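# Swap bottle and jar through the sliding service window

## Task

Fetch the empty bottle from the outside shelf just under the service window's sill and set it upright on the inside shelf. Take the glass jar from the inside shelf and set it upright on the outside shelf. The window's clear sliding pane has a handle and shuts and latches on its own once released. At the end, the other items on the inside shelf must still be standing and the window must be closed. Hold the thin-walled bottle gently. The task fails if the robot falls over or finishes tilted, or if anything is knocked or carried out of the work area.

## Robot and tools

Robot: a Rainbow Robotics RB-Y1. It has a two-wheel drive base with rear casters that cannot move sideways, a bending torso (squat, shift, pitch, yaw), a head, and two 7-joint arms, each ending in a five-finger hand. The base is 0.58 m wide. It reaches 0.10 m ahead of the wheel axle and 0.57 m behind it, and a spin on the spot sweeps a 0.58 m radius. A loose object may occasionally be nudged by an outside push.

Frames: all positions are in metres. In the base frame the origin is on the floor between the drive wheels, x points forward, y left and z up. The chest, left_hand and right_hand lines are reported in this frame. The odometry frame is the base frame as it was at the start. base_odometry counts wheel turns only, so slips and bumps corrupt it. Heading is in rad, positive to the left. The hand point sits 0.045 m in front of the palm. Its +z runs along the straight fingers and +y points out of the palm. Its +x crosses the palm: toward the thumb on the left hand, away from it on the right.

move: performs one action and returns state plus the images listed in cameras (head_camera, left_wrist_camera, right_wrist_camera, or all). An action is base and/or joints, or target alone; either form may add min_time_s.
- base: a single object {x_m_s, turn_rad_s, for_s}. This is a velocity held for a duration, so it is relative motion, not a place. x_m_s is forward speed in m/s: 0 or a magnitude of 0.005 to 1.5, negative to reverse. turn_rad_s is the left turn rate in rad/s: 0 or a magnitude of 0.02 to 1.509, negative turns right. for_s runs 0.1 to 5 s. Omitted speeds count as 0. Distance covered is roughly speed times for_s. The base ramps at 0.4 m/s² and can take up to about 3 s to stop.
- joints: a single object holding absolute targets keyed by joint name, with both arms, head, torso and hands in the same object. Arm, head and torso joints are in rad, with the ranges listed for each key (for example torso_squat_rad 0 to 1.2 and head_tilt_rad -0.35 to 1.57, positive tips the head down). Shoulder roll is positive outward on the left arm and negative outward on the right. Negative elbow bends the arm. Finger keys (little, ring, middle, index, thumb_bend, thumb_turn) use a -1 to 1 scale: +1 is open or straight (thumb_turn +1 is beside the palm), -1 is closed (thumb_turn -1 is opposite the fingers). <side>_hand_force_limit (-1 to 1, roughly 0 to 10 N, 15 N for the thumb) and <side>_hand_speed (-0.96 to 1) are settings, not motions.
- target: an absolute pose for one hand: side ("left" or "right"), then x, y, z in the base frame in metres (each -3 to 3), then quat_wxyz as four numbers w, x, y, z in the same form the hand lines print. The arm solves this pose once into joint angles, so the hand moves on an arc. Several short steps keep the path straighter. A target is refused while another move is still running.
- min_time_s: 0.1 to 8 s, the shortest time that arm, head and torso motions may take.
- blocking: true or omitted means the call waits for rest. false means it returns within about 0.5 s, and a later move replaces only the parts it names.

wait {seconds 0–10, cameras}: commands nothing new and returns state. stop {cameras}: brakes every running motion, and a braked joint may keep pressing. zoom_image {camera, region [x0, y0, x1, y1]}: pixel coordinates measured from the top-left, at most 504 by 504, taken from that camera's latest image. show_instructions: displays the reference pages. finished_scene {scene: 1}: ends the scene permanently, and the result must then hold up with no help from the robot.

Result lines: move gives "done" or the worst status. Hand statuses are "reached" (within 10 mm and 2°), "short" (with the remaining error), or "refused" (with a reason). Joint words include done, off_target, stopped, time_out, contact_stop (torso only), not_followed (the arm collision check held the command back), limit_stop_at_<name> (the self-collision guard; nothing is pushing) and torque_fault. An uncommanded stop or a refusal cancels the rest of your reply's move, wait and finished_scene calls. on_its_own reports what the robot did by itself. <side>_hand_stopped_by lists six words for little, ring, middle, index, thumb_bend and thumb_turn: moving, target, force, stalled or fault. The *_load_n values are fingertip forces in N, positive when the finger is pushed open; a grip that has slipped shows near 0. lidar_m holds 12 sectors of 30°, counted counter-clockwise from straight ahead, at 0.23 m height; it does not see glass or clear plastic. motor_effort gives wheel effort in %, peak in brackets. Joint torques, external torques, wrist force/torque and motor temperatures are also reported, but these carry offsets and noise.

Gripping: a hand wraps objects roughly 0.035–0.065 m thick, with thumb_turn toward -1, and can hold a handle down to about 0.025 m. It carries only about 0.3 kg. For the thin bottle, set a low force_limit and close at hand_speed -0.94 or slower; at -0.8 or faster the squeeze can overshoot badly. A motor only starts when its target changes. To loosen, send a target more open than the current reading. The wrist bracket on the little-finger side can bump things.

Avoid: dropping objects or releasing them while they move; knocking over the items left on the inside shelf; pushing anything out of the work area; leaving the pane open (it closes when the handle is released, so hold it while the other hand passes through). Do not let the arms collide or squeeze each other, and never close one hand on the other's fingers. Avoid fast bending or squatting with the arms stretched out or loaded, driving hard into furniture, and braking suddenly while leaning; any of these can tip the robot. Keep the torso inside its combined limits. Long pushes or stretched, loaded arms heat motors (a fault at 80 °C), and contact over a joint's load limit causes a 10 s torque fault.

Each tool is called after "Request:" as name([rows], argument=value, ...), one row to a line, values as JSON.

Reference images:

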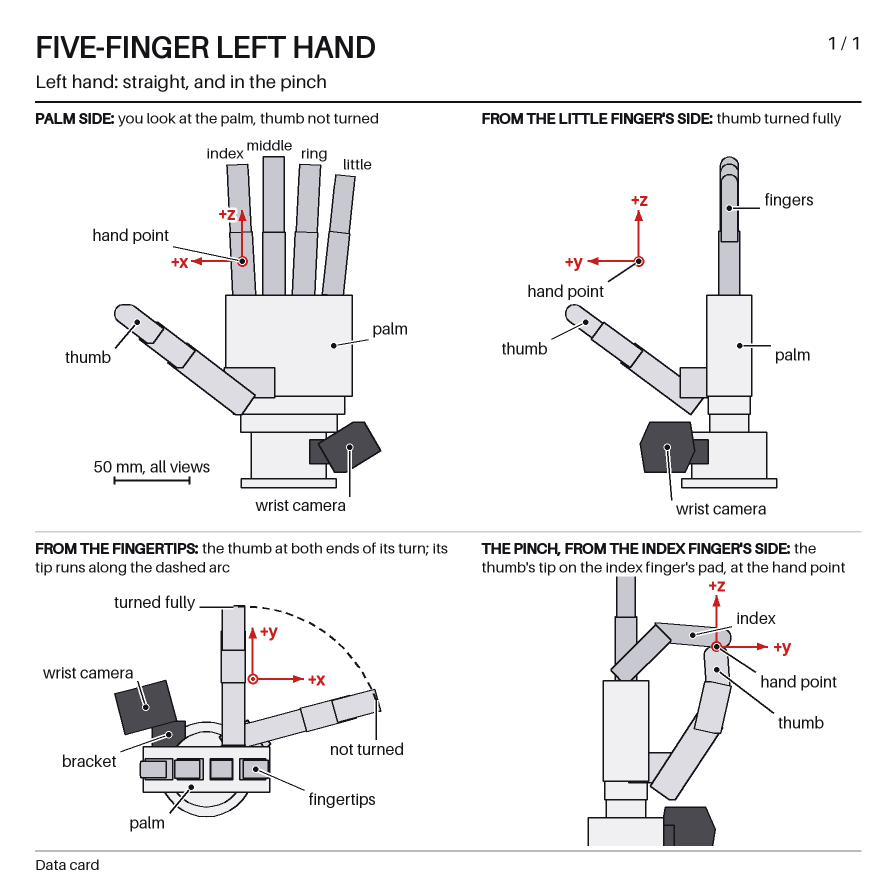

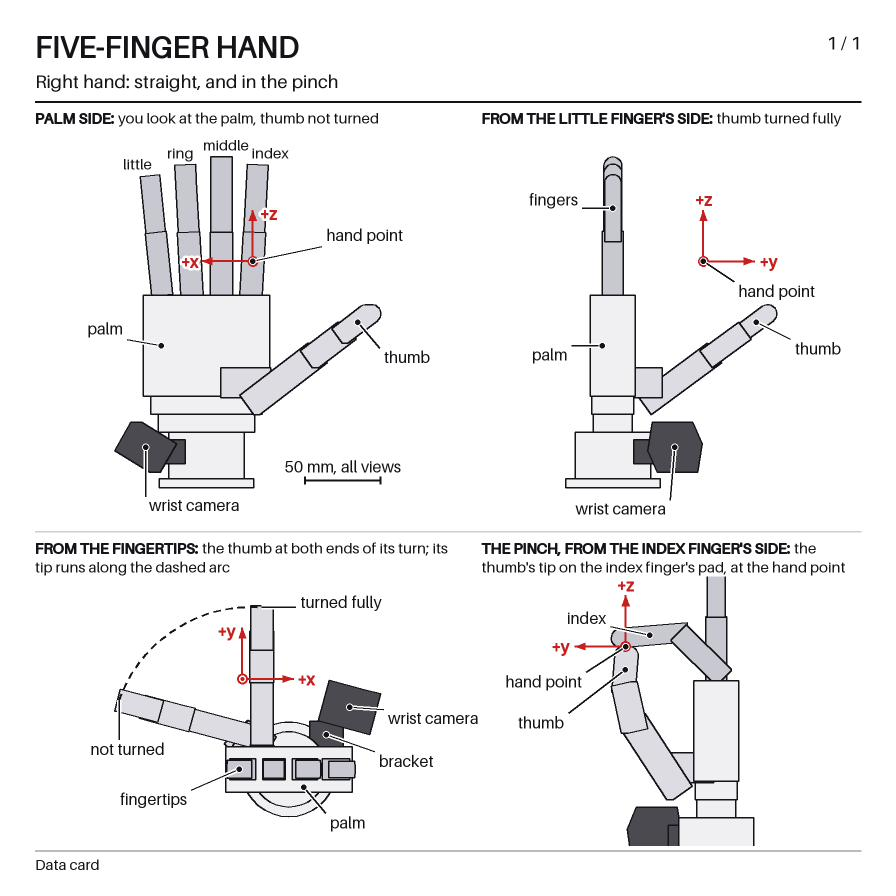

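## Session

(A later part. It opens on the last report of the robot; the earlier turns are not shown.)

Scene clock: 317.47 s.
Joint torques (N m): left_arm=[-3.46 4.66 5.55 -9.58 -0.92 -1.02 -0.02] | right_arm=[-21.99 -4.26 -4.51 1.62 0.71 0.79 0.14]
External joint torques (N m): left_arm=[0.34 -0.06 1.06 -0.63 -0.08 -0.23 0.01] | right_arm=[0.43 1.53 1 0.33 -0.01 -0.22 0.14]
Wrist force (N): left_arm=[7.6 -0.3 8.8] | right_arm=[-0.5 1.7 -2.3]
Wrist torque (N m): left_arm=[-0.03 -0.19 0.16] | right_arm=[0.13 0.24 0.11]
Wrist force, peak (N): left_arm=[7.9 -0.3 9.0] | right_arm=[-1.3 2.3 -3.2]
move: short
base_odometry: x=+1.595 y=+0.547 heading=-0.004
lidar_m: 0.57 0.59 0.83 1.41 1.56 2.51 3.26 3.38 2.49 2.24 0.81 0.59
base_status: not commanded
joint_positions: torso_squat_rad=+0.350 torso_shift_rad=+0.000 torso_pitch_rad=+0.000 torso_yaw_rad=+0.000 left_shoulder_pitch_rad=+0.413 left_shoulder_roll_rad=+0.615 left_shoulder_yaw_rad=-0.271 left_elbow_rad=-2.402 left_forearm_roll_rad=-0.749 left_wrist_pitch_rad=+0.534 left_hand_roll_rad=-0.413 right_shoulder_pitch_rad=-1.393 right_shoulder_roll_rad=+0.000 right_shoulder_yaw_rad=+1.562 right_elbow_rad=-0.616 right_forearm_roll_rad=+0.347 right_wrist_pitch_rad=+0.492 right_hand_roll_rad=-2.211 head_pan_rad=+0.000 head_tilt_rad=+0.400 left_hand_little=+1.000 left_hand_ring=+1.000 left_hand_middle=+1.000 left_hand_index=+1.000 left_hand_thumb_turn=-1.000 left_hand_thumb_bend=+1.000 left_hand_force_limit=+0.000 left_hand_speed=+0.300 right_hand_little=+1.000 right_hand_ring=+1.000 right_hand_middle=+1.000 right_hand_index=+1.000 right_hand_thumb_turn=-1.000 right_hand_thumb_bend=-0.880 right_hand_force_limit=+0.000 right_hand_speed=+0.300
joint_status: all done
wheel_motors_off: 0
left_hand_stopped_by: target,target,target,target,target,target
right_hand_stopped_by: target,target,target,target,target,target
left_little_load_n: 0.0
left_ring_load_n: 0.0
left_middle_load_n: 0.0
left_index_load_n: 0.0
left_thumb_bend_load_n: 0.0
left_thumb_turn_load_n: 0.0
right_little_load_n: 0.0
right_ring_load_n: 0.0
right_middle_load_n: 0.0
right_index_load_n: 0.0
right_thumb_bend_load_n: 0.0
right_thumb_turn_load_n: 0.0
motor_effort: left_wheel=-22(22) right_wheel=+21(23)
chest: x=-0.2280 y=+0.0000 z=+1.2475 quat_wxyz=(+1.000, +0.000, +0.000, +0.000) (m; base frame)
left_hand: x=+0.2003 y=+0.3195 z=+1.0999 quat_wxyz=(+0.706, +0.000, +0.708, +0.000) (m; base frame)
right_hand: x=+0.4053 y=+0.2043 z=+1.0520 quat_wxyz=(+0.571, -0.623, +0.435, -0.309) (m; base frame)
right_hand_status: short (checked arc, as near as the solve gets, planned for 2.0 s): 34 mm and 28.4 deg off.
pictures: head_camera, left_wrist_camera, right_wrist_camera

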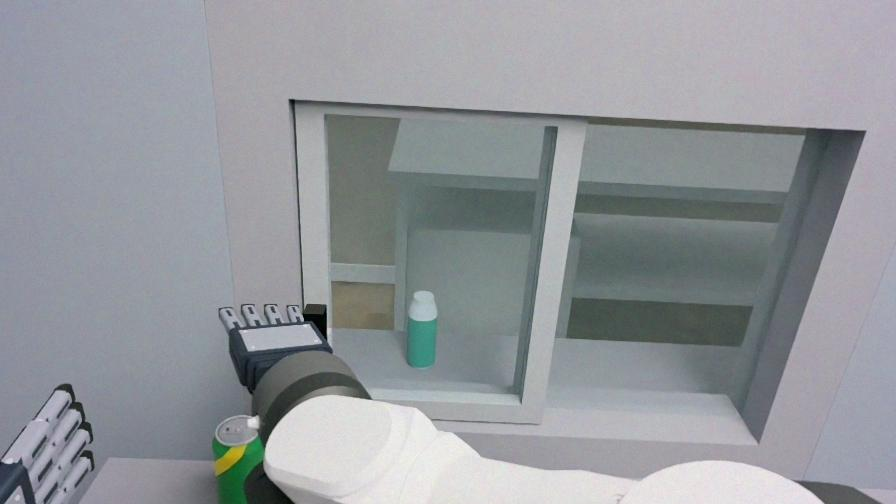

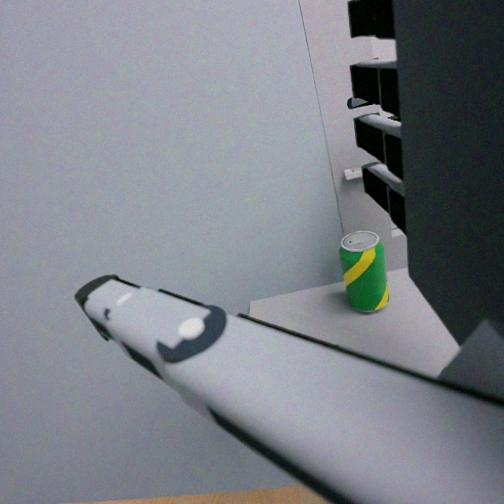

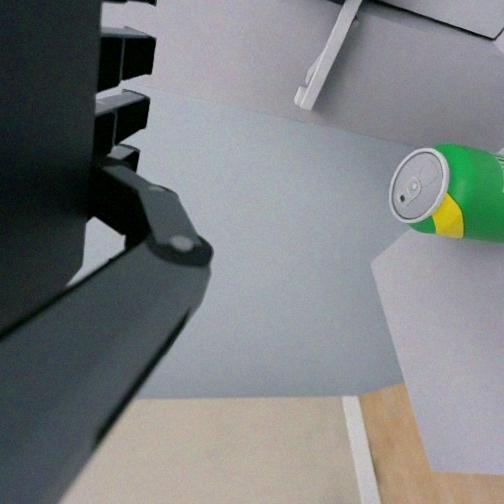

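Request:
move(target={"side": "right", "x": 0.30, "y": 0.0, "z": 1.1, "quat_wxyz": [0.5, -0.5, 0.5, -0.5]}, min_time_s=2)

Request:
move(target={"side": "right", "x": 0.16, "y": -0.22, "z": 1.1, "quat_wxyz": [0.5, -0.5, 0.5, -0.5]}, min_time_s=2)

Request:
move(base={"turn_rad_s": 0.45, "for_s": 1.0})

Request:
move(base={"x_m_s": 0.1, "for_s": 2.0})

Request:
move(base={"turn_rad_s": -0.45, "for_s": 1.0}, cameras=["head_camera"])

Scene clock: 340.90 s.
Joint torques (N m): left_arm=[-3.31 4.4 6.07 -9.28 -0.75 -0.91 -0.19] | right_arm=[-16.06 -5.3 -9.08 -1.93 1.67 0.48 0.36]
External joint torques (N m): left_arm=[0.5 -0.32 1.58 -0.33 0.1 -0.12 -0.16] | right_arm=[2.08 -0.29 0.28 -0.13 -0.26 -0.19 0.35]
Wrist force (N): left_arm=[7.5 -0.4 8.7] | right_arm=[-1.6 1.7 -3.0]
Wrist torque (N m): left_arm=[-0.04 -0.18 0.16] | right_arm=[0.15 0.37 0.23]
Wrist force, peak (N): left_arm=[7.8 -0.3 9.0] | right_arm=[-1.4 2.2 -3.5]
move: done
base_odometry: x=+1.595 y=+0.547 heading=-0.004
lidar_m: 0.56 0.60 0.82 1.39 1.57 2.52 3.25 3.39 2.49 2.23 0.81 0.60
base_status: not commanded
joint_positions: torso_squat_rad=+0.350 torso_shift_rad=+0.000 torso_pitch_rad=+0.000 torso_yaw_rad=+0.000 left_shoulder_pitch_rad=+0.413 left_shoulder_roll_rad=+0.615 left_shoulder_yaw_rad=-0.271 left_elbow_rad=-2.402 left_forearm_roll_rad=-0.749 left_wrist_pitch_rad=+0.534 left_hand_roll_rad=-0.413 right_shoulder_pitch_rad=-1.256 right_shoulder_roll_rad=-0.538 right_shoulder_yaw_rad=+1.608 right_elbow_rad=-1.918 right_forearm_roll_rad=+0.327 right_wrist_pitch_rad=+1.736 right_hand_roll_rad=-1.904 head_pan_rad=+0.000 head_tilt_rad=+0.400 left_hand_little=+1.000 left_hand_ring=+1.000 left_hand_middle=+1.000 left_hand_index=+1.000 left_hand_thumb_turn=-1.000 left_hand_thumb_bend=+1.000 left_hand_force_limit=+0.000 left_hand_speed=+0.300 right_hand_little=+1.000 right_hand_ring=+1.000 right_hand_middle=+1.000 right_hand_index=+1.000 right_hand_thumb_turn=-1.000 right_hand_thumb_bend=-0.880 right_hand_force_limit=+0.000 right_hand_speed=+0.300
joint_status: all done
wheel_motors_off: 0
left_hand_stopped_by: target,target,target,target,target,target
right_hand_stopped_by: target,target,target,target,target,target
left_little_load_n: 0.0
left_ring_load_n: 0.0
left_middle_load_n: 0.0
left_index_load_n: 0.0
left_thumb_bend_load_n: 0.0
left_thumb_turn_load_n: 0.0
right_little_load_n: 0.0
right_ring_load_n: 0.0
right_middle_load_n: 0.0
right_index_load_n: 0.0
right_thumb_bend_load_n: 0.5
right_thumb_turn_load_n: 0.0
motor_effort: left_wheel=-20(22) right_wheel=+22(23)
chest: x=-0.2280 y=+0.0001 z=+1.2475 quat_wxyz=(+1.000, +0.000, +0.000, +0.000) (m; base frame)
left_hand: x=+0.2003 y=+0.3195 z=+1.0999 quat_wxyz=(+0.706, +0.000, +0.708, +0.000) (m; base frame)
right_hand: x=+0.2996 y=+0.0003 z=+1.1003 quat_wxyz=(+0.500, -0.499, +0.500, -0.501) (m; base frame)
right_hand_status: reached (checked arc, planned for 2.0 s): 1 mm and 0.2 deg off.
pictures: none

Scene clock: 343.23 s.
Joint torques (N m): left_arm=[-3.4 4.47 5.65 -9.44 -0.74 -0.8 -0.12] | right_arm=[-8.12 -9.02 -5.03 -4.33 1.67 1.12 -0.02]
External joint torques (N m): left_arm=[0.4 -0.25 1.15 -0.49 0.1 -0.01 -0.09] | right_arm=[1.82 -1.41 0.08 0.44 -0.09 0.09 -0.03]
Wrist force (N): left_arm=[7.6 -0.3 8.8] | right_arm=[-1.9 1.7 -3.1]
Wrist torque (N m): left_arm=[-0.02 -0.18 0.15] | right_arm=[0.12 0.35 0.05]
Wrist force, peak (N): left_arm=[7.9 -0.4 9.1] | right_arm=[-2.5 1.7 -3.4]
move: done
base_odometry: x=+1.595 y=+0.547 heading=-0.004
lidar_m: 0.56 0.60 0.81 1.41 1.56 2.51 3.25 3.39 2.48 2.23 0.82 0.59
base_status: not commanded
joint_positions: torso_squat_rad=+0.350 torso_shift_rad=+0.000 torso_pitch_rad=+0.000 torso_yaw_rad=+0.000 left_shoulder_pitch_rad=+0.413 left_shoulder_roll_rad=+0.615 left_shoulder_yaw_rad=-0.271 left_elbow_rad=-2.402 left_forearm_roll_rad=-0.749 left_wrist_pitch_rad=+0.534 left_hand_roll_rad=-0.413 right_shoulder_pitch_rad=-1.057 right_shoulder_roll_rad=-1.345 right_shoulder_yaw_rad=+2.071 right_elbow_rad=-2.601 right_forearm_roll_rad=+0.920 right_wrist_pitch_rad=+1.772 right_hand_roll_rad=-2.096 head_pan_rad=+0.000 head_tilt_rad=+0.400 left_hand_little=+1.000 left_hand_ring=+1.000 left_hand_middle=+1.000 left_hand_index=+1.000 left_hand_thumb_turn=-1.000 left_hand_thumb_bend=+1.000 left_hand_force_limit=+0.000 left_hand_speed=+0.300 right_hand_little=+1.000 right_hand_ring=+1.000 right_hand_middle=+1.000 right_hand_index=+1.000 right_hand_thumb_turn=-1.000 right_hand_thumb_bend=-0.880 right_hand_force_limit=+0.000 right_hand_speed=+0.300
joint_status: all done
wheel_motors_off: 0
left_hand_stopped_by: target,target,target,target,target,target
right_hand_stopped_by: target,target,target,target,target,target
left_little_load_n: 0.0
left_ring_load_n: 0.5
left_middle_load_n: 0.0
left_index_load_n: 0.0
left_thumb_bend_load_n: 0.0
left_thumb_turn_load_n: 0.0
right_little_load_n: 0.0
right_ring_load_n: 0.0
right_middle_load_n: 0.0
right_index_load_n: 0.0
right_thumb_bend_load_n: 0.0
right_thumb_turn_load_n: 0.0
motor_effort: left_wheel=-20(23) right_wheel=+20(23)
chest: x=-0.2280 y=+0.0001 z=+1.2475 quat_wxyz=(+1.000, +0.000, +0.000, +0.000) (m; base frame)
left_hand: x=+0.2003 y=+0.3195 z=+1.0999 quat_wxyz=(+0.706, +0.000, +0.708, +0.000) (m; base frame)
right_hand: x=+0.1598 y=-0.2196 z=+1.0999 quat_wxyz=(+0.498, -0.500, +0.501, -0.501) (m; base frame)
right_hand_status: reached (checked arc, planned for 2.0 s): 0 mm and 0.2 deg off.
pictures: none

Scene clock: 345.73 s.
Joint torques (N m): left_arm=[-3.48 4.77 5.41 -9.36 -0.93 -0.98 -0.2] | right_arm=[-8.55 -8.73 -5.03 -4.43 1.62 1.14 0.08]
External joint torques (N m): left_arm=[0.32 0.05 0.91 -0.41 -0.09 -0.19 -0.17] | right_arm=[1.39 -1.12 0.08 0.35 -0.14 0.11 0.08]
Wrist force (N): left_arm=[7.6 -0.3 8.9] | right_arm=[-1.7 1.4 -3.4]
Wrist torque (N m): left_arm=[-0.02 -0.20 0.17] | right_arm=[0.08 0.33 0.06]
Wrist force, peak (N): left_arm=[7.7 -0.5 9.1] | right_arm=[-1.8 1.6 -3.6]
move: done
base_odometry: x=+1.594 y=+0.547 heading=+0.446
lidar_m: 0.59 0.76 1.39 1.56 1.92 3.25 3.33 3.02 2.44 0.88 0.62 0.57
base_status: done (sent for 1 of 1 s)
joint_positions: torso_squat_rad=+0.350 torso_shift_rad=+0.000 torso_pitch_rad=+0.000 torso_yaw_rad=+0.000 left_shoulder_pitch_rad=+0.413 left_shoulder_roll_rad=+0.615 left_shoulder_yaw_rad=-0.271 left_elbow_rad=-2.402 left_forearm_roll_rad=-0.749 left_wrist_pitch_rad=+0.534 left_hand_roll_rad=-0.413 right_shoulder_pitch_rad=-1.057 right_shoulder_roll_rad=-1.345 right_shoulder_yaw_rad=+2.071 right_elbow_rad=-2.601 right_forearm_roll_rad=+0.920 right_wrist_pitch_rad=+1.772 right_hand_roll_rad=-2.096 head_pan_rad=+0.000 head_tilt_rad=+0.400 left_hand_little=+1.000 left_hand_ring=+1.000 left_hand_middle=+1.000 left_hand_index=+1.000 left_hand_thumb_turn=-1.000 left_hand_thumb_bend=+1.000 left_hand_force_limit=+0.000 left_hand_speed=+0.300 right_hand_little=+1.000 right_hand_ring=+1.000 right_hand_middle=+1.000 right_hand_index=+1.000 right_hand_thumb_turn=-1.000 right_hand_thumb_bend=-0.880 right_hand_force_limit=+0.000 right_hand_speed=+0.300
joint_status: not commanded
wheel_motors_off: 0
left_hand_stopped_by: target,target,target,target,target,target
right_hand_stopped_by: target,target,target,target,target,target
left_little_load_n: 0.0
left_ring_load_n: 0.0
left_middle_load_n: 0.0
left_index_load_n: 0.0
left_thumb_bend_load_n: 0.0
left_thumb_turn_load_n: 0.0
right_little_load_n: 0.0
right_ring_load_n: 0.0
right_middle_load_n: 0.0
right_index_load_n: 0.0
right_thumb_bend_load_n: 0.0
right_thumb_turn_load_n: 0.0
motor_effort: left_wheel=+8(48) right_wheel=+18(48)
chest: x=-0.2280 y=+0.0001 z=+1.2475 quat_wxyz=(+1.000, +0.000, +0.000, +0.000) (m; base frame)
left_hand: x=+0.2003 y=+0.3196 z=+1.0999 quat_wxyz=(+0.706, +0.000, +0.708, +0.000) (m; base frame)
right_hand: x=+0.1598 y=-0.2196 z=+1.0999 quat_wxyz=(+0.498, -0.500, +0.501, -0.501) (m; base frame)
pictures: none

Scene clock: 348.40 s.
Joint torques (N m): left_arm=[-3.55 4.53 5.01 -9.3 -0.8 -0.9 -0.2] | right_arm=[-8.29 -8.09 -4.89 -4.17 1.71 1.21 -0.13]
External joint torques (N m): left_arm=[0.25 -0.19 0.52 -0.36 0.04 -0.11 -0.17] | right_arm=[1.65 -0.47 0.22 0.61 -0.05 0.18 -0.14]
Wrist force (N): left_arm=[7.6 -0.3 8.9] | right_arm=[-2.0 1.8 -3.3]
Wrist torque (N m): left_arm=[-0.02 -0.18 0.15] | right_arm=[0.16 0.36 0.05]
Wrist force, peak (N): left_arm=[7.7 -0.5 9.3] | right_arm=[-1.7 1.6 -3.7]
move: done
base_odometry: x=+1.775 y=+0.634 heading=+0.447
lidar_m: 0.41 0.54 1.23 1.33 1.98 3.44 3.51 2.66 2.17 0.62 0.42 0.38
base_status: done (sent for 2 of 2 s)
joint_positions: torso_squat_rad=+0.350 torso_shift_rad=+0.000 torso_pitch_rad=+0.000 torso_yaw_rad=+0.000 left_shoulder_pitch_rad=+0.413 left_shoulder_roll_rad=+0.615 left_shoulder_yaw_rad=-0.271 left_elbow_rad=-2.402 left_forearm_roll_rad=-0.749 left_wrist_pitch_rad=+0.534 left_hand_roll_rad=-0.413 right_shoulder_pitch_rad=-1.057 right_shoulder_roll_rad=-1.345 right_shoulder_yaw_rad=+2.071 right_elbow_rad=-2.601 right_forearm_roll_rad=+0.920 right_wrist_pitch_rad=+1.772 right_hand_roll_rad=-2.096 head_pan_rad=+0.000 head_tilt_rad=+0.400 left_hand_little=+1.000 left_hand_ring=+1.000 left_hand_middle=+1.000 left_hand_index=+1.000 left_hand_thumb_turn=-1.000 left_hand_thumb_bend=+1.000 left_hand_force_limit=+0.000 left_hand_speed=+0.300 right_hand_little=+1.000 right_hand_ring=+1.000 right_hand_middle=+1.000 right_hand_index=+1.000 right_hand_thumb_turn=-1.000 right_hand_thumb_bend=-0.880 right_hand_force_limit=+0.000 right_hand_speed=+0.300
joint_status: not commanded
wheel_motors_off: 0
left_hand_stopped_by: target,target,target,target,target,target
right_hand_stopped_by: target,target,target,target,target,target
left_little_load_n: 0.0
left_ring_load_n: 0.0
left_middle_load_n: 0.0
left_index_load_n: 0.0
left_thumb_bend_load_n: 0.0
left_thumb_turn_load_n: 0.0
right_little_load_n: 0.0
right_ring_load_n: -0.5
right_middle_load_n: -0.5
right_index_load_n: 0.0
right_thumb_bend_load_n: 0.0
right_thumb_turn_load_n: 0.0
motor_effort: left_wheel=+17(45) right_wheel=-16(45)
chest: x=-0.2279 y=+0.0001 z=+1.2475 quat_wxyz=(+1.000, +0.000, +0.000, +0.000) (m; base frame)
left_hand: x=+0.2003 y=+0.3196 z=+1.0999 quat_wxyz=(+0.706, +0.000, +0.708, +0.001) (m; base frame)
right_hand: x=+0.1598 y=-0.2196 z=+1.0998 quat_wxyz=(+0.498, -0.500, +0.501, -0.501) (m; base frame)
pictures: none

Scene clock: 350.77 s.
Joint torques (N m): left_arm=[-4.11 4.6 5.6 -9.29 -0.69 -0.84 -0.23] | right_arm=[-8.35 -8.11 -4.84 -4.14 1.7 1.08 -0.17]
External joint torques (N m): left_arm=[-0.31 -0.12 1.1 -0.34 0.15 -0.06 -0.2] | right_arm=[1.59 -0.49 0.28 0.64 -0.06 0.04 -0.18]
Wrist force (N): left_arm=[7.6 -0.2 8.8] | right_arm=[-2.0 1.4 -3.1]
Wrist torque (N m): left_arm=[0.00 -0.19 0.15] | right_arm=[0.08 0.36 0.01]
Wrist force, peak (N): left_arm=[7.9 -0.4 8.8] | right_arm=[-1.6 1.9 -3.5]
move: done
base_odometry: x=+1.774 y=+0.634 heading=-0.002
lidar_m: 0.38 0.41 0.57 1.34 1.59 1.98 3.44 3.58 2.58 1.53 0.57 0.40
base_status: done (sent for 1 of 1 s)
joint_positions: torso_squat_rad=+0.350 torso_shift_rad=+0.000 torso_pitch_rad=+0.000 torso_yaw_rad=+0.000 left_shoulder_pitch_rad=+0.413 left_shoulder_roll_rad=+0.615 left_shoulder_yaw_rad=-0.271 left_elbow_rad=-2.402 left_forearm_roll_rad=-0.749 left_wrist_pitch_rad=+0.534 left_hand_roll_rad=-0.413 right_shoulder_pitch_rad=-1.057 right_shoulder_roll_rad=-1.345 right_shoulder_yaw_rad=+2.071 right_elbow_rad=-2.601 right_forearm_roll_rad=+0.920 right_wrist_pitch_rad=+1.772 right_hand_roll_rad=-2.096 head_pan_rad=+0.000 head_tilt_rad=+0.400 left_hand_little=+1.000 left_hand_ring=+1.000 left_hand_middle=+1.000 left_hand_index=+1.000 left_hand_thumb_turn=-1.000 left_hand_thumb_bend=+1.000 left_hand_force_limit=+0.000 left_hand_speed=+0.300 right_hand_little=+1.000 right_hand_ring=+1.000 right_hand_middle=+1.000 right_hand_index=+1.000 right_hand_thumb_turn=-1.000 right_hand_thumb_bend=-0.880 right_hand_force_limit=+0.000 right_hand_speed=+0.300
joint_status: not commanded
wheel_motors_off: 0
left_hand_stopped_by: target,target,target,target,target,target
right_hand_stopped_by: target,target,target,target,target,target
left_little_load_n: 0.0
left_ring_load_n: 0.0
left_middle_load_n: 0.0
left_index_load_n: 0.0
left_thumb_bend_load_n: 0.0
left_thumb_turn_load_n: 0.0
right_little_load_n: 0.0
right_ring_load_n: 0.0
right_middle_load_n: 0.0
right_index_load_n: 0.0
right_thumb_bend_load_n: 0.0
right_thumb_turn_load_n: 0.0
motor_effort: left_wheel=+18(46) right_wheel=+8(47)
chest: x=-0.2280 y=+0.0001 z=+1.2475 quat_wxyz=(+1.000, +0.000, +0.000, +0.000) (m; base frame)
left_hand: x=+0.2003 y=+0.3196 z=+1.0999 quat_wxyz=(+0.706, +0.000, +0.708, +0.001) (m; base frame)
right_hand: x=+0.1598 y=-0.2196 z=+1.0998 quat_wxyz=(+0.498, -0.500, +0.501, -0.501) (m; base frame)
pictures: head_camera

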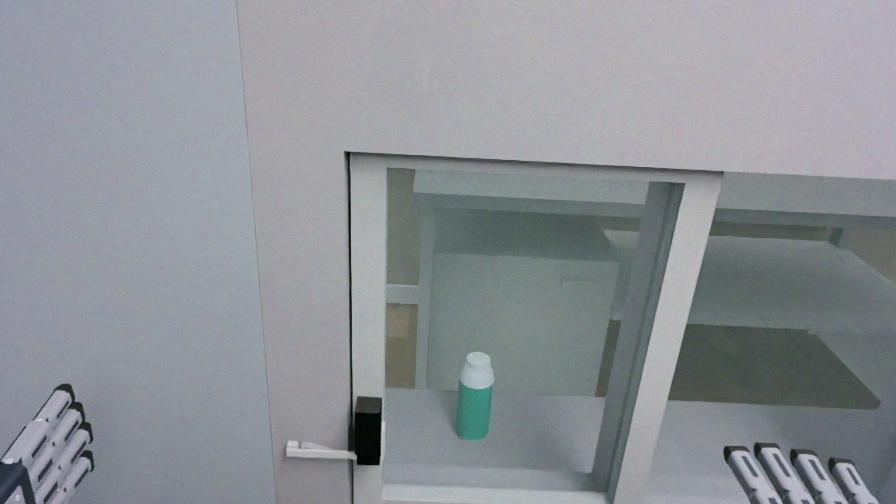

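Request:
move(joints={"head_tilt_rad": 0.75}, cameras=["head_camera"])

Scene clock: 353.70 s.
Joint torques (N m): left_arm=[-3.68 4.41 5.16 -9.3 -0.86 -0.85 -0.24] | right_arm=[-8.96 -8.56 -4.92 -4.22 1.6 1.24 -0.09]
External joint torques (N m): left_arm=[0.12 -0.32 0.66 -0.36 -0.01 -0.07 -0.21] | right_arm=[0.98 -0.94 0.19 0.56 -0.16 0.21 -0.1]
Wrist force (N): left_arm=[7.6 -0.5 8.7] | right_arm=[-2.1 1.6 -3.0]
Wrist torque (N m): left_arm=[-0.03 -0.19 0.16] | right_arm=[0.10 0.36 0.04]
Wrist force, peak (N): left_arm=[7.9 -0.3 8.8] | right_arm=[-2.2 1.9 -3.2]
move: done
base_odometry: x=+1.774 y=+0.634 heading=-0.002
lidar_m: 0.39 0.40 0.56 1.35 1.58 1.99 3.43 3.59 2.58 1.53 0.56 0.41
base_status: not commanded
joint_positions: torso_squat_rad=+0.350 torso_shift_rad=+0.000 torso_pitch_rad=+0.000 torso_yaw_rad=+0.000 left_shoulder_pitch_rad=+0.413 left_shoulder_roll_rad=+0.615 left_shoulder_yaw_rad=-0.271 left_elbow_rad=-2.402 left_forearm_roll_rad=-0.749 left_wrist_pitch_rad=+0.534 left_hand_roll_rad=-0.413 right_shoulder_pitch_rad=-1.057 right_shoulder_roll_rad=-1.345 right_shoulder_yaw_rad=+2.071 right_elbow_rad=-2.601 right_forearm_roll_rad=+0.920 right_wrist_pitch_rad=+1.772 right_hand_roll_rad=-2.096 head_pan_rad=+0.000 head_tilt_rad=+0.750 left_hand_little=+1.000 left_hand_ring=+1.000 left_hand_middle=+1.000 left_hand_index=+1.000 left_hand_thumb_turn=-1.000 left_hand_thumb_bend=+1.000 left_hand_force_limit=+0.000 left_hand_speed=+0.300 right_hand_little=+1.000 right_hand_ring=+1.000 right_hand_middle=+1.000 right_hand_index=+1.000 right_hand_thumb_turn=-1.000 right_hand_thumb_bend=-0.880 right_hand_force_limit=+0.000 right_hand_speed=+0.300
joint_status: all done
wheel_motors_off: 0
left_hand_stopped_by: target,target,target,target,target,target
right_hand_stopped_by: target,target,target,target,target,target
left_little_load_n: 0.0
left_ring_load_n: 0.0
left_middle_load_n: 0.0
left_index_load_n: 0.0
left_thumb_bend_load_n: 0.0
left_thumb_turn_load_n: 0.5
right_little_load_n: 0.0
right_ring_load_n: 0.0
right_middle_load_n: 0.0
right_index_load_n: 0.0
right_thumb_bend_load_n: 0.0
right_thumb_turn_load_n: 0.0
motor_effort: left_wheel=+17(19) right_wheel=+10(10)
chest: x=-0.2280 y=+0.0001 z=+1.2475 quat_wxyz=(+1.000, +0.000, +0.000, +0.000) (m; base frame)
left_hand: x=+0.2003 y=+0.3196 z=+1.0999 quat_wxyz=(+0.706, +0.000, +0.708, +0.001) (m; base frame)
right_hand: x=+0.1598 y=-0.2196 z=+1.0998 quat_wxyz=(+0.498, -0.500, +0.501, -0.501) (m; base frame)
pictures: head_camera

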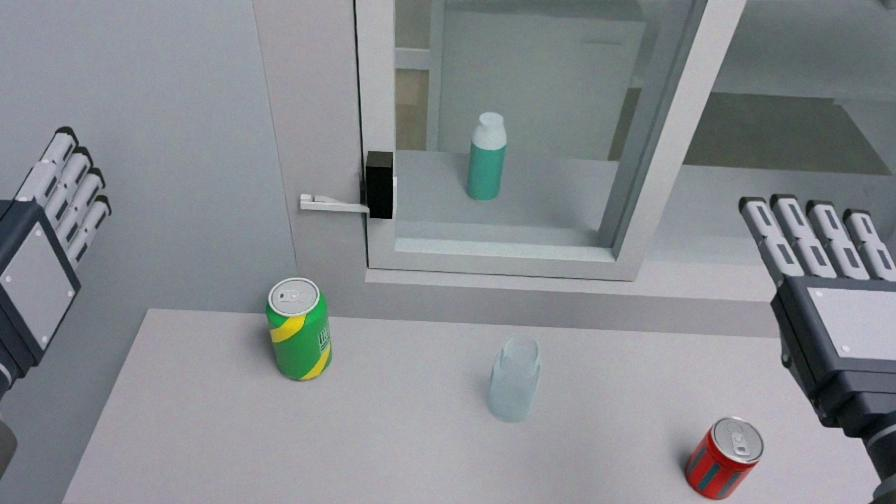

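Request:
move(target={"side": "right", "x": 0.1, "y": -0.26, "z": 1.34, "quat_wxyz": [0.5, -0.5, 0.5, -0.5]}, min_time_s=2)

Request:
move(target={"side": "left", "x": 0.1, "y": 0.33, "z": 1.34, "quat_wxyz": [0.7071, 0, 0.7071, 0]}, min_time_s=2)

Request:
move(base={"x_m_s": 0.05, "for_s": 1.0}, cameras=["head_camera"])

Scene clock: 419.40 s.
Joint torques (N m): left_arm=[-3.59 4.62 5.05 -9.35 -0.87 -0.74 -0.21] | right_arm=[-4.71 -10.44 -4.58 -0.57 0.13 1.92 -0.17]
External joint torques (N m): left_arm=[0.22 -0.1 0.56 -0.4 -0.03 0.04 -0.19] | right_arm=[1.1 -0.42 -2.03 0.19 -0.24 0.18 -0.18]
Wrist force (N): left_arm=[7.7 -0.4 8.8] | right_arm=[-2.3 0.4 -6.3]
Wrist torque (N m): left_arm=[-0.02 -0.22 0.17] | right_arm=[0.21 0.45 -0.02]
Wrist force, peak (N): left_arm=[7.8 -0.5 9.1] | right_arm=[-2.9 0.6 -6.3]
move: short
base_odometry: x=+1.774 y=+0.634 heading=-0.002
lidar_m: 0.39 0.40 0.57 1.34 1.59 1.99 3.43 3.58 2.57 1.54 0.56 0.41
base_status: not commanded
joint_positions: torso_squat_rad=+0.350 torso_shift_rad=+0.000 torso_pitch_rad=+0.000 torso_yaw_rad=+0.000 left_shoulder_pitch_rad=+0.413 left_shoulder_roll_rad=+0.615 left_shoulder_yaw_rad=-0.271 left_elbow_rad=-2.402 left_forearm_roll_rad=-0.749 left_wrist_pitch_rad=+0.534 left_hand_roll_rad=-0.413 right_shoulder_pitch_rad=+0.324 right_shoulder_roll_rad=-2.409 right_shoulder_yaw_rad=+0.860 right_elbow_rad=-2.617 right_forearm_roll_rad=+1.645 right_wrist_pitch_rad=+1.919 right_hand_roll_rad=-2.705 head_pan_rad=+0.000 head_tilt_rad=+0.750 left_hand_little=+1.000 left_hand_ring=+1.000 left_hand_middle=+1.000 left_hand_index=+1.000 left_hand_thumb_turn=-1.000 left_hand_thumb_bend=+1.000 left_hand_force_limit=+0.000 left_hand_speed=+0.300 right_hand_little=+1.000 right_hand_ring=+1.000 right_hand_middle=+1.000 right_hand_index=+1.000 right_hand_thumb_turn=-1.000 right_hand_thumb_bend=-0.880 right_hand_force_limit=+0.000 right_hand_speed=+0.300
joint_status: all done
wheel_motors_off: 0
left_hand_stopped_by: target,target,target,target,target,target
right_hand_stopped_by: target,target,target,target,target,target
left_little_load_n: 0.0
left_ring_load_n: -0.5
left_middle_load_n: -0.5
left_index_load_n: 0.0
left_thumb_bend_load_n: 0.0
left_thumb_turn_load_n: 0.0
right_little_load_n: 0.0
right_ring_load_n: 0.0
right_middle_load_n: 0.0
right_index_load_n: 0.0
right_thumb_bend_load_n: 0.0
right_thumb_turn_load_n: 0.0
motor_effort: left_wheel=+18(19) right_wheel=+9(10)
chest: x=-0.2280 y=+0.0001 z=+1.2475 quat_wxyz=(+1.000, +0.000, +0.000, +0.000) (m; base frame)
left_hand: x=+0.2003 y=+0.3196 z=+1.0999 quat_wxyz=(+0.706, +0.000, +0.708, +0.001) (m; base frame)
right_hand: x=+0.1002 y=-0.2604 z=+1.3396 quat_wxyz=(+0.674, -0.437, +0.231, -0.549) (m; base frame)
right_hand_status: short (checked arc, as near as the solve gets, planned for 2.0 s): 1 mm and 38.1 deg off. The place is met; only the turn is off.
pictures: none

Scene clock: 421.73 s.
Joint torques (N m): left_arm=[0.16 -4.28 4.31 7.38 0.9 1.4 -0.24] | right_arm=[-4.36 -10.74 -4.86 -0.77 0.29 1.84 0.14]
External joint torques (N m): left_arm=[-0.69 -0.15 0.56 0.67 0.04 0.41 -0.21] | right_arm=[1.45 -0.71 -2.31 -0.01 -0.07 0.1 0.13]
Wrist force (N): left_arm=[7.8 0.3 9.8] | right_arm=[-2.5 0.5 -5.7]
Wrist torque (N m): left_arm=[-0.02 -0.18 0.27] | right_arm=[0.18 0.46 -0.03]
Wrist force, peak (N): left_arm=[8.7 -0.9 10.5] | right_arm=[-2.7 0.4 -6.6]
move: short
base_odometry: x=+1.774 y=+0.634 heading=-0.002
lidar_m: 0.39 0.40 0.56 1.33 1.59 1.99 3.44 3.59 2.58 1.53 0.56 0.41
base_status: not commanded
joint_positions: torso_squat_rad=+0.350 torso_shift_rad=+0.000 torso_pitch_rad=+0.000 torso_yaw_rad=+0.000 left_shoulder_pitch_rad=+2.356 left_shoulder_roll_rad=+0.790 left_shoulder_yaw_rad=+2.034 left_elbow_rad=-2.617 left_forearm_roll_rad=-1.972 left_wrist_pitch_rad=+0.635 left_hand_roll_rad=+2.705 right_shoulder_pitch_rad=+0.324 right_shoulder_roll_rad=-2.409 right_shoulder_yaw_rad=+0.860 right_elbow_rad=-2.617 right_forearm_roll_rad=+1.645 right_wrist_pitch_rad=+1.919 right_hand_roll_rad=-2.705 head_pan_rad=+0.000 head_tilt_rad=+0.750 left_hand_little=+1.000 left_hand_ring=+1.000 left_hand_middle=+1.000 left_hand_index=+1.000 left_hand_thumb_turn=-1.000 left_hand_thumb_bend=+1.000 left_hand_force_limit=+0.000 left_hand_speed=+0.300 right_hand_little=+1.000 right_hand_ring=+1.000 right_hand_middle=+1.000 right_hand_index=+1.000 right_hand_thumb_turn=-1.000 right_hand_thumb_bend=-0.880 right_hand_force_limit=+0.000 right_hand_speed=+0.300
joint_status: all done
wheel_motors_off: 0
left_hand_stopped_by: target,target,target,target,target,target
right_hand_stopped_by: target,target,target,target,target,target
left_little_load_n: 0.0
left_ring_load_n: 0.0
left_middle_load_n: 0.0
left_index_load_n: 0.0
left_thumb_bend_load_n: 0.0
left_thumb_turn_load_n: 0.5
right_little_load_n: 0.0
right_ring_load_n: 0.0
right_middle_load_n: 0.0
right_index_load_n: 0.0
right_thumb_bend_load_n: 0.0
right_thumb_turn_load_n: 0.0
motor_effort: left_wheel=+19(21) right_wheel=+9(10)
chest: x=-0.2280 y=+0.0001 z=+1.2475 quat_wxyz=(+1.000, +0.000, +0.000, +0.000) (m; base frame)
left_hand: x=+0.1002 y=+0.3306 z=+1.3403 quat_wxyz=(+0.605, +0.095, +0.776, -0.150) (m; base frame)
left_hand_status: short (checked arc, as near as the solve gets, planned for 2.0 s): 1 mm and 24.8 deg off. The place is met; only the turn is off.
right_hand: x=+0.1002 y=-0.2604 z=+1.3396 quat_wxyz=(+0.674, -0.437, +0.231, -0.549) (m; base frame)
pictures: none

Scene clock: 423.47 s.
Joint torques (N m): left_arm=[0.19 -4.3 4.45 7.3 0.77 1.36 -0.26] | right_arm=[-4.27 -10.43 -4.63 -0.34 -0.02 1.64 0.36]
External joint torques (N m): left_arm=[-0.67 -0.18 0.69 0.59 -0.09 0.38 -0.23] | right_arm=[1.54 -0.39 -2.08 0.41 -0.38 -0.1 0.35]
Wrist force (N): left_arm=[7.9 0.3 9.8] | right_arm=[-2.5 0.3 -6.1]
Wrist torque (N m): left_arm=[-0.02 -0.20 0.28] | right_arm=[0.18 0.46 -0.04]
Wrist force, peak (N): left_arm=[7.9 0.6 10.3] | right_arm=[-2.9 0.5 -6.5]
move: done
base_odometry: x=+1.824 y=+0.633 heading=-0.004
lidar_m: 0.33 0.35 0.49 1.34 1.35 2.01 3.48 3.64 2.57 1.34 0.50 0.36
base_status: done (sent for 1 of 1 s)
joint_positions: torso_squat_rad=+0.350 torso_shift_rad=+0.000 torso_pitch_rad=+0.000 torso_yaw_rad=+0.000 left_shoulder_pitch_rad=+2.356 left_shoulder_roll_rad=+0.790 left_shoulder_yaw_rad=+2.034 left_elbow_rad=-2.617 left_forearm_roll_rad=-1.972 left_wrist_pitch_rad=+0.635 left_hand_roll_rad=+2.705 right_shoulder_pitch_rad=+0.324 right_shoulder_roll_rad=-2.409 right_shoulder_yaw_rad=+0.860 right_elbow_rad=-2.617 right_forearm_roll_rad=+1.645 right_wrist_pitch_rad=+1.919 right_hand_roll_rad=-2.705 head_pan_rad=+0.000 head_tilt_rad=+0.750 left_hand_little=+1.000 left_hand_ring=+1.000 left_hand_middle=+1.000 left_hand_index=+1.000 left_hand_thumb_turn=-1.000 left_hand_thumb_bend=+1.000 left_hand_force_limit=+0.000 left_hand_speed=+0.300 right_hand_little=+1.000 right_hand_ring=+1.000 right_hand_middle=+1.000 right_hand_index=+1.000 right_hand_thumb_turn=-1.000 right_hand_thumb_bend=-0.880 right_hand_force_limit=+0.000 right_hand_speed=+0.300
joint_status: not commanded
wheel_motors_off: 0
left_hand_stopped_by: target,target,target,target,target,target
right_hand_stopped_by: target,target,target,target,target,target
left_little_load_n: 0.0
left_ring_load_n: 0.0
left_middle_load_n: 0.0
left_index_load_n: 0.0
left_thumb_bend_load_n: 0.0
left_thumb_turn_load_n: 0.5
right_little_load_n: 0.0
right_ring_load_n: 0.0
right_middle_load_n: 0.0
right_index_load_n: 0.0
right_thumb_bend_load_n: 0.0
right_thumb_turn_load_n: 0.0
motor_effort: left_wheel=-9(44) right_wheel=+16(40)
chest: x=-0.2280 y=+0.0001 z=+1.2475 quat_wxyz=(+1.000, +0.000, +0.000, +0.000) (m; base frame)
left_hand: x=+0.1002 y=+0.3306 z=+1.3403 quat_wxyz=(+0.605, +0.095, +0.776, -0.150) (m; base frame)
right_hand: x=+0.1002 y=-0.2604 z=+1.3396 quat_wxyz=(+0.674, -0.437, +0.231, -0.549) (m; base frame)
pictures: head_camera

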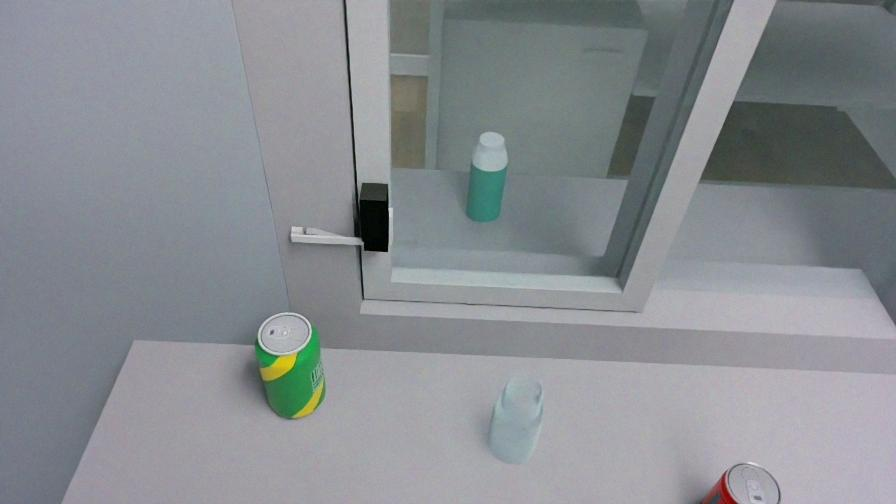

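Request:
move(joints={"torso_squat_rad": 0.8}, min_time_s=3, cameras=["head_camera"])

Scene clock: 430.33 s.
Joint torques (N m): left_arm=[0.36 -4.32 3.9 7.43 0.75 1.34 -0.21] | right_arm=[-4.62 -10.31 -3.82 -0.55 0.23 1.59 0.07]
External joint torques (N m): left_arm=[-0.49 -0.2 0.15 0.72 -0.1 0.36 -0.18] | right_arm=[1.19 -0.28 -1.27 0.21 -0.13 -0.15 0.06]
Wrist force (N): left_arm=[7.8 0.7 10.2] | right_arm=[-2.0 0.6 -5.9]
Wrist torque (N m): left_arm=[0.01 -0.23 0.25] | right_arm=[0.19 0.42 0.01]
Wrist force, peak (N): left_arm=[8.0 0.5 10.3] | right_arm=[-2.6 0.8 -6.6]
move: done
base_odometry: x=+1.824 y=+0.633 heading=-0.004
lidar_m: 0.34 0.35 0.49 1.35 1.34 2.01 3.48 3.62 2.58 1.35 0.50 0.36
base_status: not commanded
joint_positions: torso_squat_rad=+0.800 torso_shift_rad=+0.000 torso_pitch_rad=+0.000 torso_yaw_rad=+0.000 left_shoulder_pitch_rad=+2.356 left_shoulder_roll_rad=+0.790 left_shoulder_yaw_rad=+2.034 left_elbow_rad=-2.617 left_forearm_roll_rad=-1.972 left_wrist_pitch_rad=+0.635 left_hand_roll_rad=+2.705 right_shoulder_pitch_rad=+0.324 right_shoulder_roll_rad=-2.409 right_shoulder_yaw_rad=+0.860 right_elbow_rad=-2.617 right_forearm_roll_rad=+1.645 right_wrist_pitch_rad=+1.919 right_hand_roll_rad=-2.705 head_pan_rad=+0.000 head_tilt_rad=+0.750 left_hand_little=+1.000 left_hand_ring=+1.000 left_hand_middle=+1.000 left_hand_index=+1.000 left_hand_thumb_turn=-1.000 left_hand_thumb_bend=+1.000 left_hand_force_limit=+0.000 left_hand_speed=+0.300 right_hand_little=+1.000 right_hand_ring=+1.000 right_hand_middle=+1.000 right_hand_index=+1.000 right_hand_thumb_turn=-1.000 right_hand_thumb_bend=-0.880 right_hand_force_limit=+0.000 right_hand_speed=+0.300
joint_status: all done
wheel_motors_off: 0
left_hand_stopped_by: target,target,target,target,target,target
right_hand_stopped_by: target,target,target,target,target,target
left_little_load_n: 0.0
left_ring_load_n: 0.0
left_middle_load_n: 0.0
left_index_load_n: 0.0
left_thumb_bend_load_n: 0.0
left_thumb_turn_load_n: 0.5
right_little_load_n: -0.5
right_ring_load_n: 0.0
right_middle_load_n: 0.0
right_index_load_n: 0.0
right_thumb_bend_load_n: 0.0
right_thumb_turn_load_n: 0.0
motor_effort: left_wheel=-12(12) right_wheel=+14(19)
chest: x=-0.2281 y=+0.0001 z=+1.0776 quat_wxyz=(+1.000, +0.000, +0.000, +0.000) (m; base frame)
left_hand: x=+0.1001 y=+0.3306 z=+1.1705 quat_wxyz=(+0.605, +0.095, +0.776, -0.150) (m; base frame)
right_hand: x=+0.1001 y=-0.2603 z=+1.1697 quat_wxyz=(+0.674, -0.436, +0.231, -0.549) (m; base frame)
pictures: head_camera

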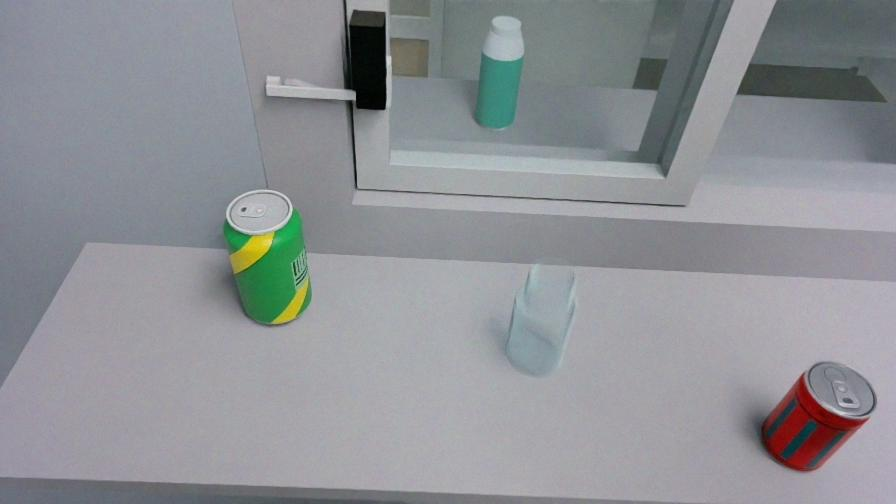

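Request:
move(joints={"right_shoulder_pitch_rad": -1.1, "right_shoulder_roll_rad": -1.0, "right_shoulder_yaw_rad": 1.8, "right_elbow_rad": -2.4, "right_forearm_roll_rad": 0.6, "right_wrist_pitch_rad": 1.75, "right_hand_roll_rad": -2.0}, min_time_s=2.5, cameras=["head_camera"])

Scene clock: 478.87 s.
Joint torques (N m): left_arm=[0.61 -4.56 4.11 7.28 0.78 1.33 -0.27] | right_arm=[-13.39 -5.2 -6.56 -3.07 1.46 0.6 0.25]
External joint torques (N m): left_arm=[-0.24 -0.44 0.35 0.58 -0.08 0.34 -0.24] | right_arm=[0.52 1.25 0.79 0.7 -0.41 -0.2 0.24]
Wrist force (N): left_arm=[7.7 0.6 10.1] | right_arm=[-1.2 2.1 -2.9]
Wrist torque (N m): left_arm=[0.01 -0.21 0.24] | right_arm=[0.15 0.30 0.32]
Wrist force, peak (N): left_arm=[8.1 0.5 10.2] | right_arm=[-2.7 0.7 -6.3]
move: done
base_odometry: x=+1.824 y=+0.633 heading=-0.004
lidar_m: 0.34 0.36 0.50 1.34 1.35 2.02 3.48 3.64 2.55 1.35 0.50 0.36
base_status: not commanded
joint_positions: torso_squat_rad=+0.800 torso_shift_rad=+0.000 torso_pitch_rad=+0.000 torso_yaw_rad=+0.000 left_shoulder_pitch_rad=+2.356 left_shoulder_roll_rad=+0.790 left_shoulder_yaw_rad=+2.034 left_elbow_rad=-2.617 left_forearm_roll_rad=-1.972 left_wrist_pitch_rad=+0.635 left_hand_roll_rad=+2.705 right_shoulder_pitch_rad=-1.100 right_shoulder_roll_rad=-1.000 right_shoulder_yaw_rad=+1.800 right_elbow_rad=-2.400 right_forearm_roll_rad=+0.600 right_wrist_pitch_rad=+1.750 right_hand_roll_rad=-2.000 head_pan_rad=+0.000 head_tilt_rad=+0.750 left_hand_little=+1.000 left_hand_ring=+1.000 left_hand_middle=+1.000 left_hand_index=+1.000 left_hand_thumb_turn=-1.000 left_hand_thumb_bend=+1.000 left_hand_force_limit=+0.000 left_hand_speed=+0.300 right_hand_little=+1.000 right_hand_ring=+1.000 right_hand_middle=+1.000 right_hand_index=+1.000 right_hand_thumb_turn=-1.000 right_hand_thumb_bend=-0.880 right_hand_force_limit=+0.000 right_hand_speed=+0.300
joint_status: all done
wheel_motors_off: 0
left_hand_stopped_by: target,target,target,target,target,target
right_hand_stopped_by: target,target,target,target,target,target
left_little_load_n: 0.0
left_ring_load_n: 0.0
left_middle_load_n: 0.0
left_index_load_n: 0.0
left_thumb_bend_load_n: 0.0
left_thumb_turn_load_n: 0.0
right_little_load_n: 0.0
right_ring_load_n: 0.0
right_middle_load_n: 0.0
right_index_load_n: 0.0
right_thumb_bend_load_n: 0.0
right_thumb_turn_load_n: 0.0
motor_effort: left_wheel=-10(12) right_wheel=+16(19)
chest: x=-0.2281 y=+0.0001 z=+1.0776 quat_wxyz=(+1.000, +0.000, +0.000, +0.000) (m; base frame)
left_hand: x=+0.1001 y=+0.3306 z=+1.1705 quat_wxyz=(+0.605, +0.095, +0.776, -0.150) (m; base frame)
right_hand: x=+0.2167 y=-0.1211 z=+0.9124 quat_wxyz=(+0.507, -0.516, +0.504, -0.472) (m; base frame)
pictures: head_camera

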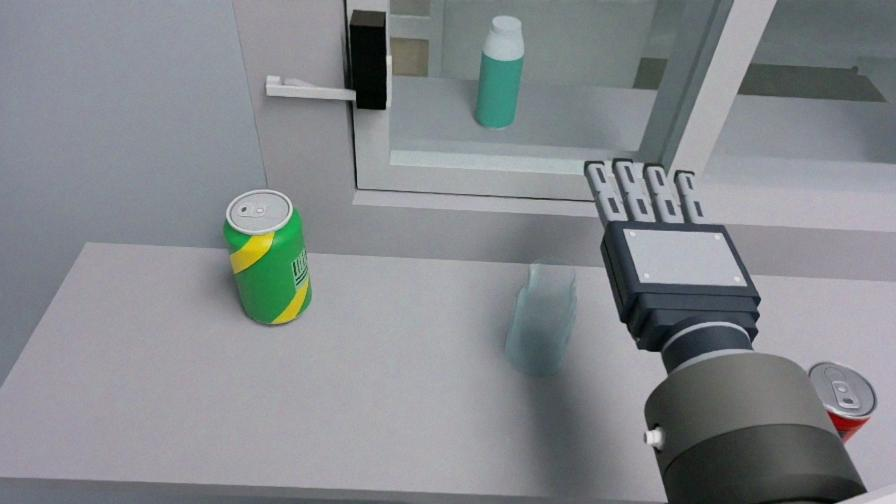

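Request:
move(target={"side": "right", "x": 0.23, "y": 0.0, "z": 1.03, "quat_wxyz": [0.5, -0.5, 0.5, -0.5]}, min_time_s=2)

Request:
move(target={"side": "right", "x": 0.25, "y": 0.15, "z": 1.02, "quat_wxyz": [0.5, -0.5, 0.5, -0.5]}, min_time_s=2, cameras=["head_camera", "right_wrist_camera"])

Scene clock: 491.27 s.
Joint torques (N m): left_arm=[0.3 -4.63 4.21 7.57 0.87 1.42 -0.3] | right_arm=[-12.74 -1.73 -9.34 -2.54 1.56 -0.33 0.2]
External joint torques (N m): left_arm=[-0.55 -0.51 0.46 0.86 0.01 0.43 -0.27] | right_arm=[2.59 1.08 -1.04 0.92 -0.29 0.22 0.19]
Wrist force (N): left_arm=[7.7 0.5 10.1] | right_arm=[-1.6 1.8 -3.3]
Wrist torque (N m): left_arm=[-0.02 -0.21 0.24] | right_arm=[0.13 0.36 0.26]
Wrist force, peak (N): left_arm=[7.8 0.5 10.4] | right_arm=[-1.6 1.8 -3.4]
move: done
base_odometry: x=+1.824 y=+0.633 heading=-0.004
lidar_m: 0.33 0.36 0.50 1.32 1.35 2.02 3.48 3.63 2.57 1.35 0.50 0.36
base_status: not commanded
joint_positions: torso_squat_rad=+0.800 torso_shift_rad=+0.000 torso_pitch_rad=+0.000 torso_yaw_rad=+0.000 left_shoulder_pitch_rad=+2.356 left_shoulder_roll_rad=+0.790 left_shoulder_yaw_rad=+2.034 left_elbow_rad=-2.617 left_forearm_roll_rad=-1.972 left_wrist_pitch_rad=+0.635 left_hand_roll_rad=+2.705 right_shoulder_pitch_rad=-1.024 right_shoulder_roll_rad=-0.490 right_shoulder_yaw_rad=+1.162 right_elbow_rad=-2.318 right_forearm_roll_rad=+0.475 right_wrist_pitch_rad=+1.919 right_hand_roll_rad=-1.295 head_pan_rad=+0.000 head_tilt_rad=+0.750 left_hand_little=+1.000 left_hand_ring=+1.000 left_hand_middle=+1.000 left_hand_index=+1.000 left_hand_thumb_turn=-1.000 left_hand_thumb_bend=+1.000 left_hand_force_limit=+0.000 left_hand_speed=+0.300 right_hand_little=+1.000 right_hand_ring=+1.000 right_hand_middle=+1.000 right_hand_index=+1.000 right_hand_thumb_turn=-1.000 right_hand_thumb_bend=-0.880 right_hand_force_limit=+0.000 right_hand_speed=+0.300
joint_status: all done
wheel_motors_off: 0
left_hand_stopped_by: target,target,target,target,target,target
right_hand_stopped_by: target,target,target,target,target,target
left_little_load_n: 0.0
left_ring_load_n: 0.0
left_middle_load_n: 0.0
left_index_load_n: 0.0
left_thumb_bend_load_n: 0.0
left_thumb_turn_load_n: 0.0
right_little_load_n: 0.0
right_ring_load_n: 0.0
right_middle_load_n: 0.0
right_index_load_n: -0.5
right_thumb_bend_load_n: 0.5
right_thumb_turn_load_n: 0.0
motor_effort: left_wheel=-9(12) right_wheel=+18(19)
chest: x=-0.2281 y=+0.0001 z=+1.0776 quat_wxyz=(+1.000, +0.000, +0.000, +0.000) (m; base frame)
left_hand: x=+0.1001 y=+0.3306 z=+1.1705 quat_wxyz=(+0.605, +0.095, +0.776, -0.150) (m; base frame)
right_hand: x=+0.2301 y=-0.0002 z=+1.0300 quat_wxyz=(+0.500, -0.500, +0.500, -0.500) (m; base frame)
right_hand_status: reached (checked arc, planned for 2.0 s): 0 mm and 0.1 deg off.
pictures: none

Scene clock: 493.60 s.
Joint torques (N m): left_arm=[0.19 -4.7 3.88 7.38 0.65 1.46 -0.27] | right_arm=[-16.07 0.26 -7.91 -2.74 1.81 -0.68 -0.13]
External joint torques (N m): left_arm=[-0.66 -0.58 0.13 0.68 -0.21 0.47 -0.24] | right_arm=[-0.1 0.82 0.5 1.09 -0.13 -0.26 -0.14]
Wrist force (N): left_arm=[7.9 0.6 10.0] | right_arm=[-1.1 1.4 -3.0]
Wrist torque (N m): left_arm=[0.01 -0.25 0.26] | right_arm=[0.03 0.28 0.07]
Wrist force, peak (N): left_arm=[7.9 0.6 10.2] | right_arm=[-1.7 2.0 -3.2]
move: done
base_odometry: x=+1.824 y=+0.633 heading=-0.004
lidar_m: 0.34 0.36 0.49 1.35 1.35 2.04 3.48 3.63 2.59 1.34 0.49 0.36
base_status: not commanded
joint_positions: torso_squat_rad=+0.800 torso_shift_rad=+0.000 torso_pitch_rad=+0.000 torso_yaw_rad=+0.000 left_shoulder_pitch_rad=+2.356 left_shoulder_roll_rad=+0.790 left_shoulder_yaw_rad=+2.034 left_elbow_rad=-2.617 left_forearm_roll_rad=-1.972 left_wrist_pitch_rad=+0.635 left_hand_roll_rad=+2.705 right_shoulder_pitch_rad=-1.200 right_shoulder_roll_rad=-0.006 right_shoulder_yaw_rad=+1.170 right_elbow_rad=-1.686 right_forearm_roll_rad=+0.489 right_wrist_pitch_rad=+1.819 right_hand_roll_rad=-1.364 head_pan_rad=+0.000 head_tilt_rad=+0.750 left_hand_little=+1.000 left_hand_ring=+1.000 left_hand_middle=+1.000 left_hand_index=+1.000 left_hand_thumb_turn=-1.000 left_hand_thumb_bend=+1.000 left_hand_force_limit=+0.000 left_hand_speed=+0.300 right_hand_little=+1.000 right_hand_ring=+1.000 right_hand_middle=+1.000 right_hand_index=+1.000 right_hand_thumb_turn=-1.000 right_hand_thumb_bend=-0.880 right_hand_force_limit=+0.000 right_hand_speed=+0.300
joint_status: all done
wheel_motors_off: 0
left_hand_stopped_by: target,target,target,target,target,target
right_hand_stopped_by: target,target,target,target,target,target
left_little_load_n: 0.0
left_ring_load_n: 0.0
left_middle_load_n: 0.0
left_index_load_n: 0.0
left_thumb_bend_load_n: 0.0
left_thumb_turn_load_n: 0.5
right_little_load_n: 0.0
right_ring_load_n: 0.0
right_middle_load_n: 0.0
right_index_load_n: 0.0
right_thumb_bend_load_n: 0.0
right_thumb_turn_load_n: 0.0
motor_effort: left_wheel=-10(12) right_wheel=+17(19)
chest: x=-0.2281 y=+0.0001 z=+1.0776 quat_wxyz=(+1.000, +0.000, +0.000, +0.000) (m; base frame)
left_hand: x=+0.1001 y=+0.3306 z=+1.1705 quat_wxyz=(+0.605, +0.095, +0.776, -0.150) (m; base frame)
right_hand: x=+0.2494 y=+0.1492 z=+1.0200 quat_wxyz=(+0.500, -0.501, +0.500, -0.499) (m; base frame)
right_hand_status: reached (checked arc, planned for 2.0 s): 1 mm and 0.1 deg off.
pictures: head_camera, right_wrist_camera

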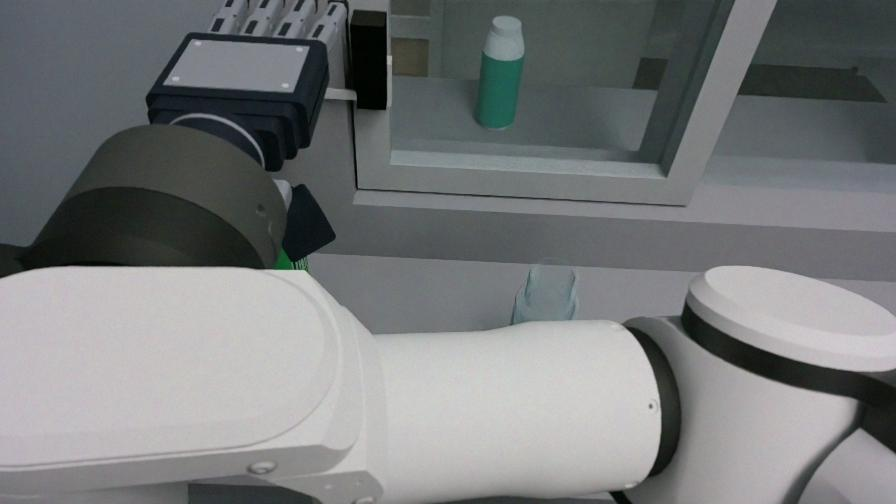

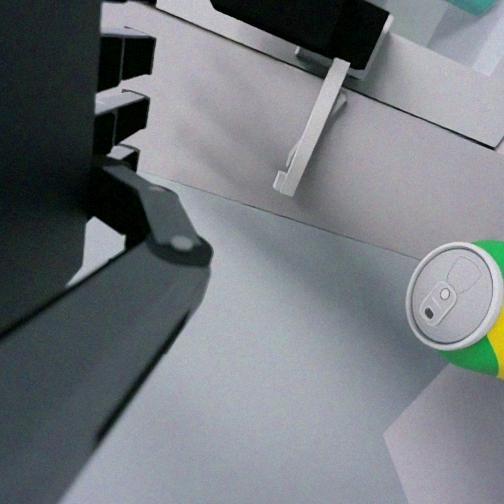

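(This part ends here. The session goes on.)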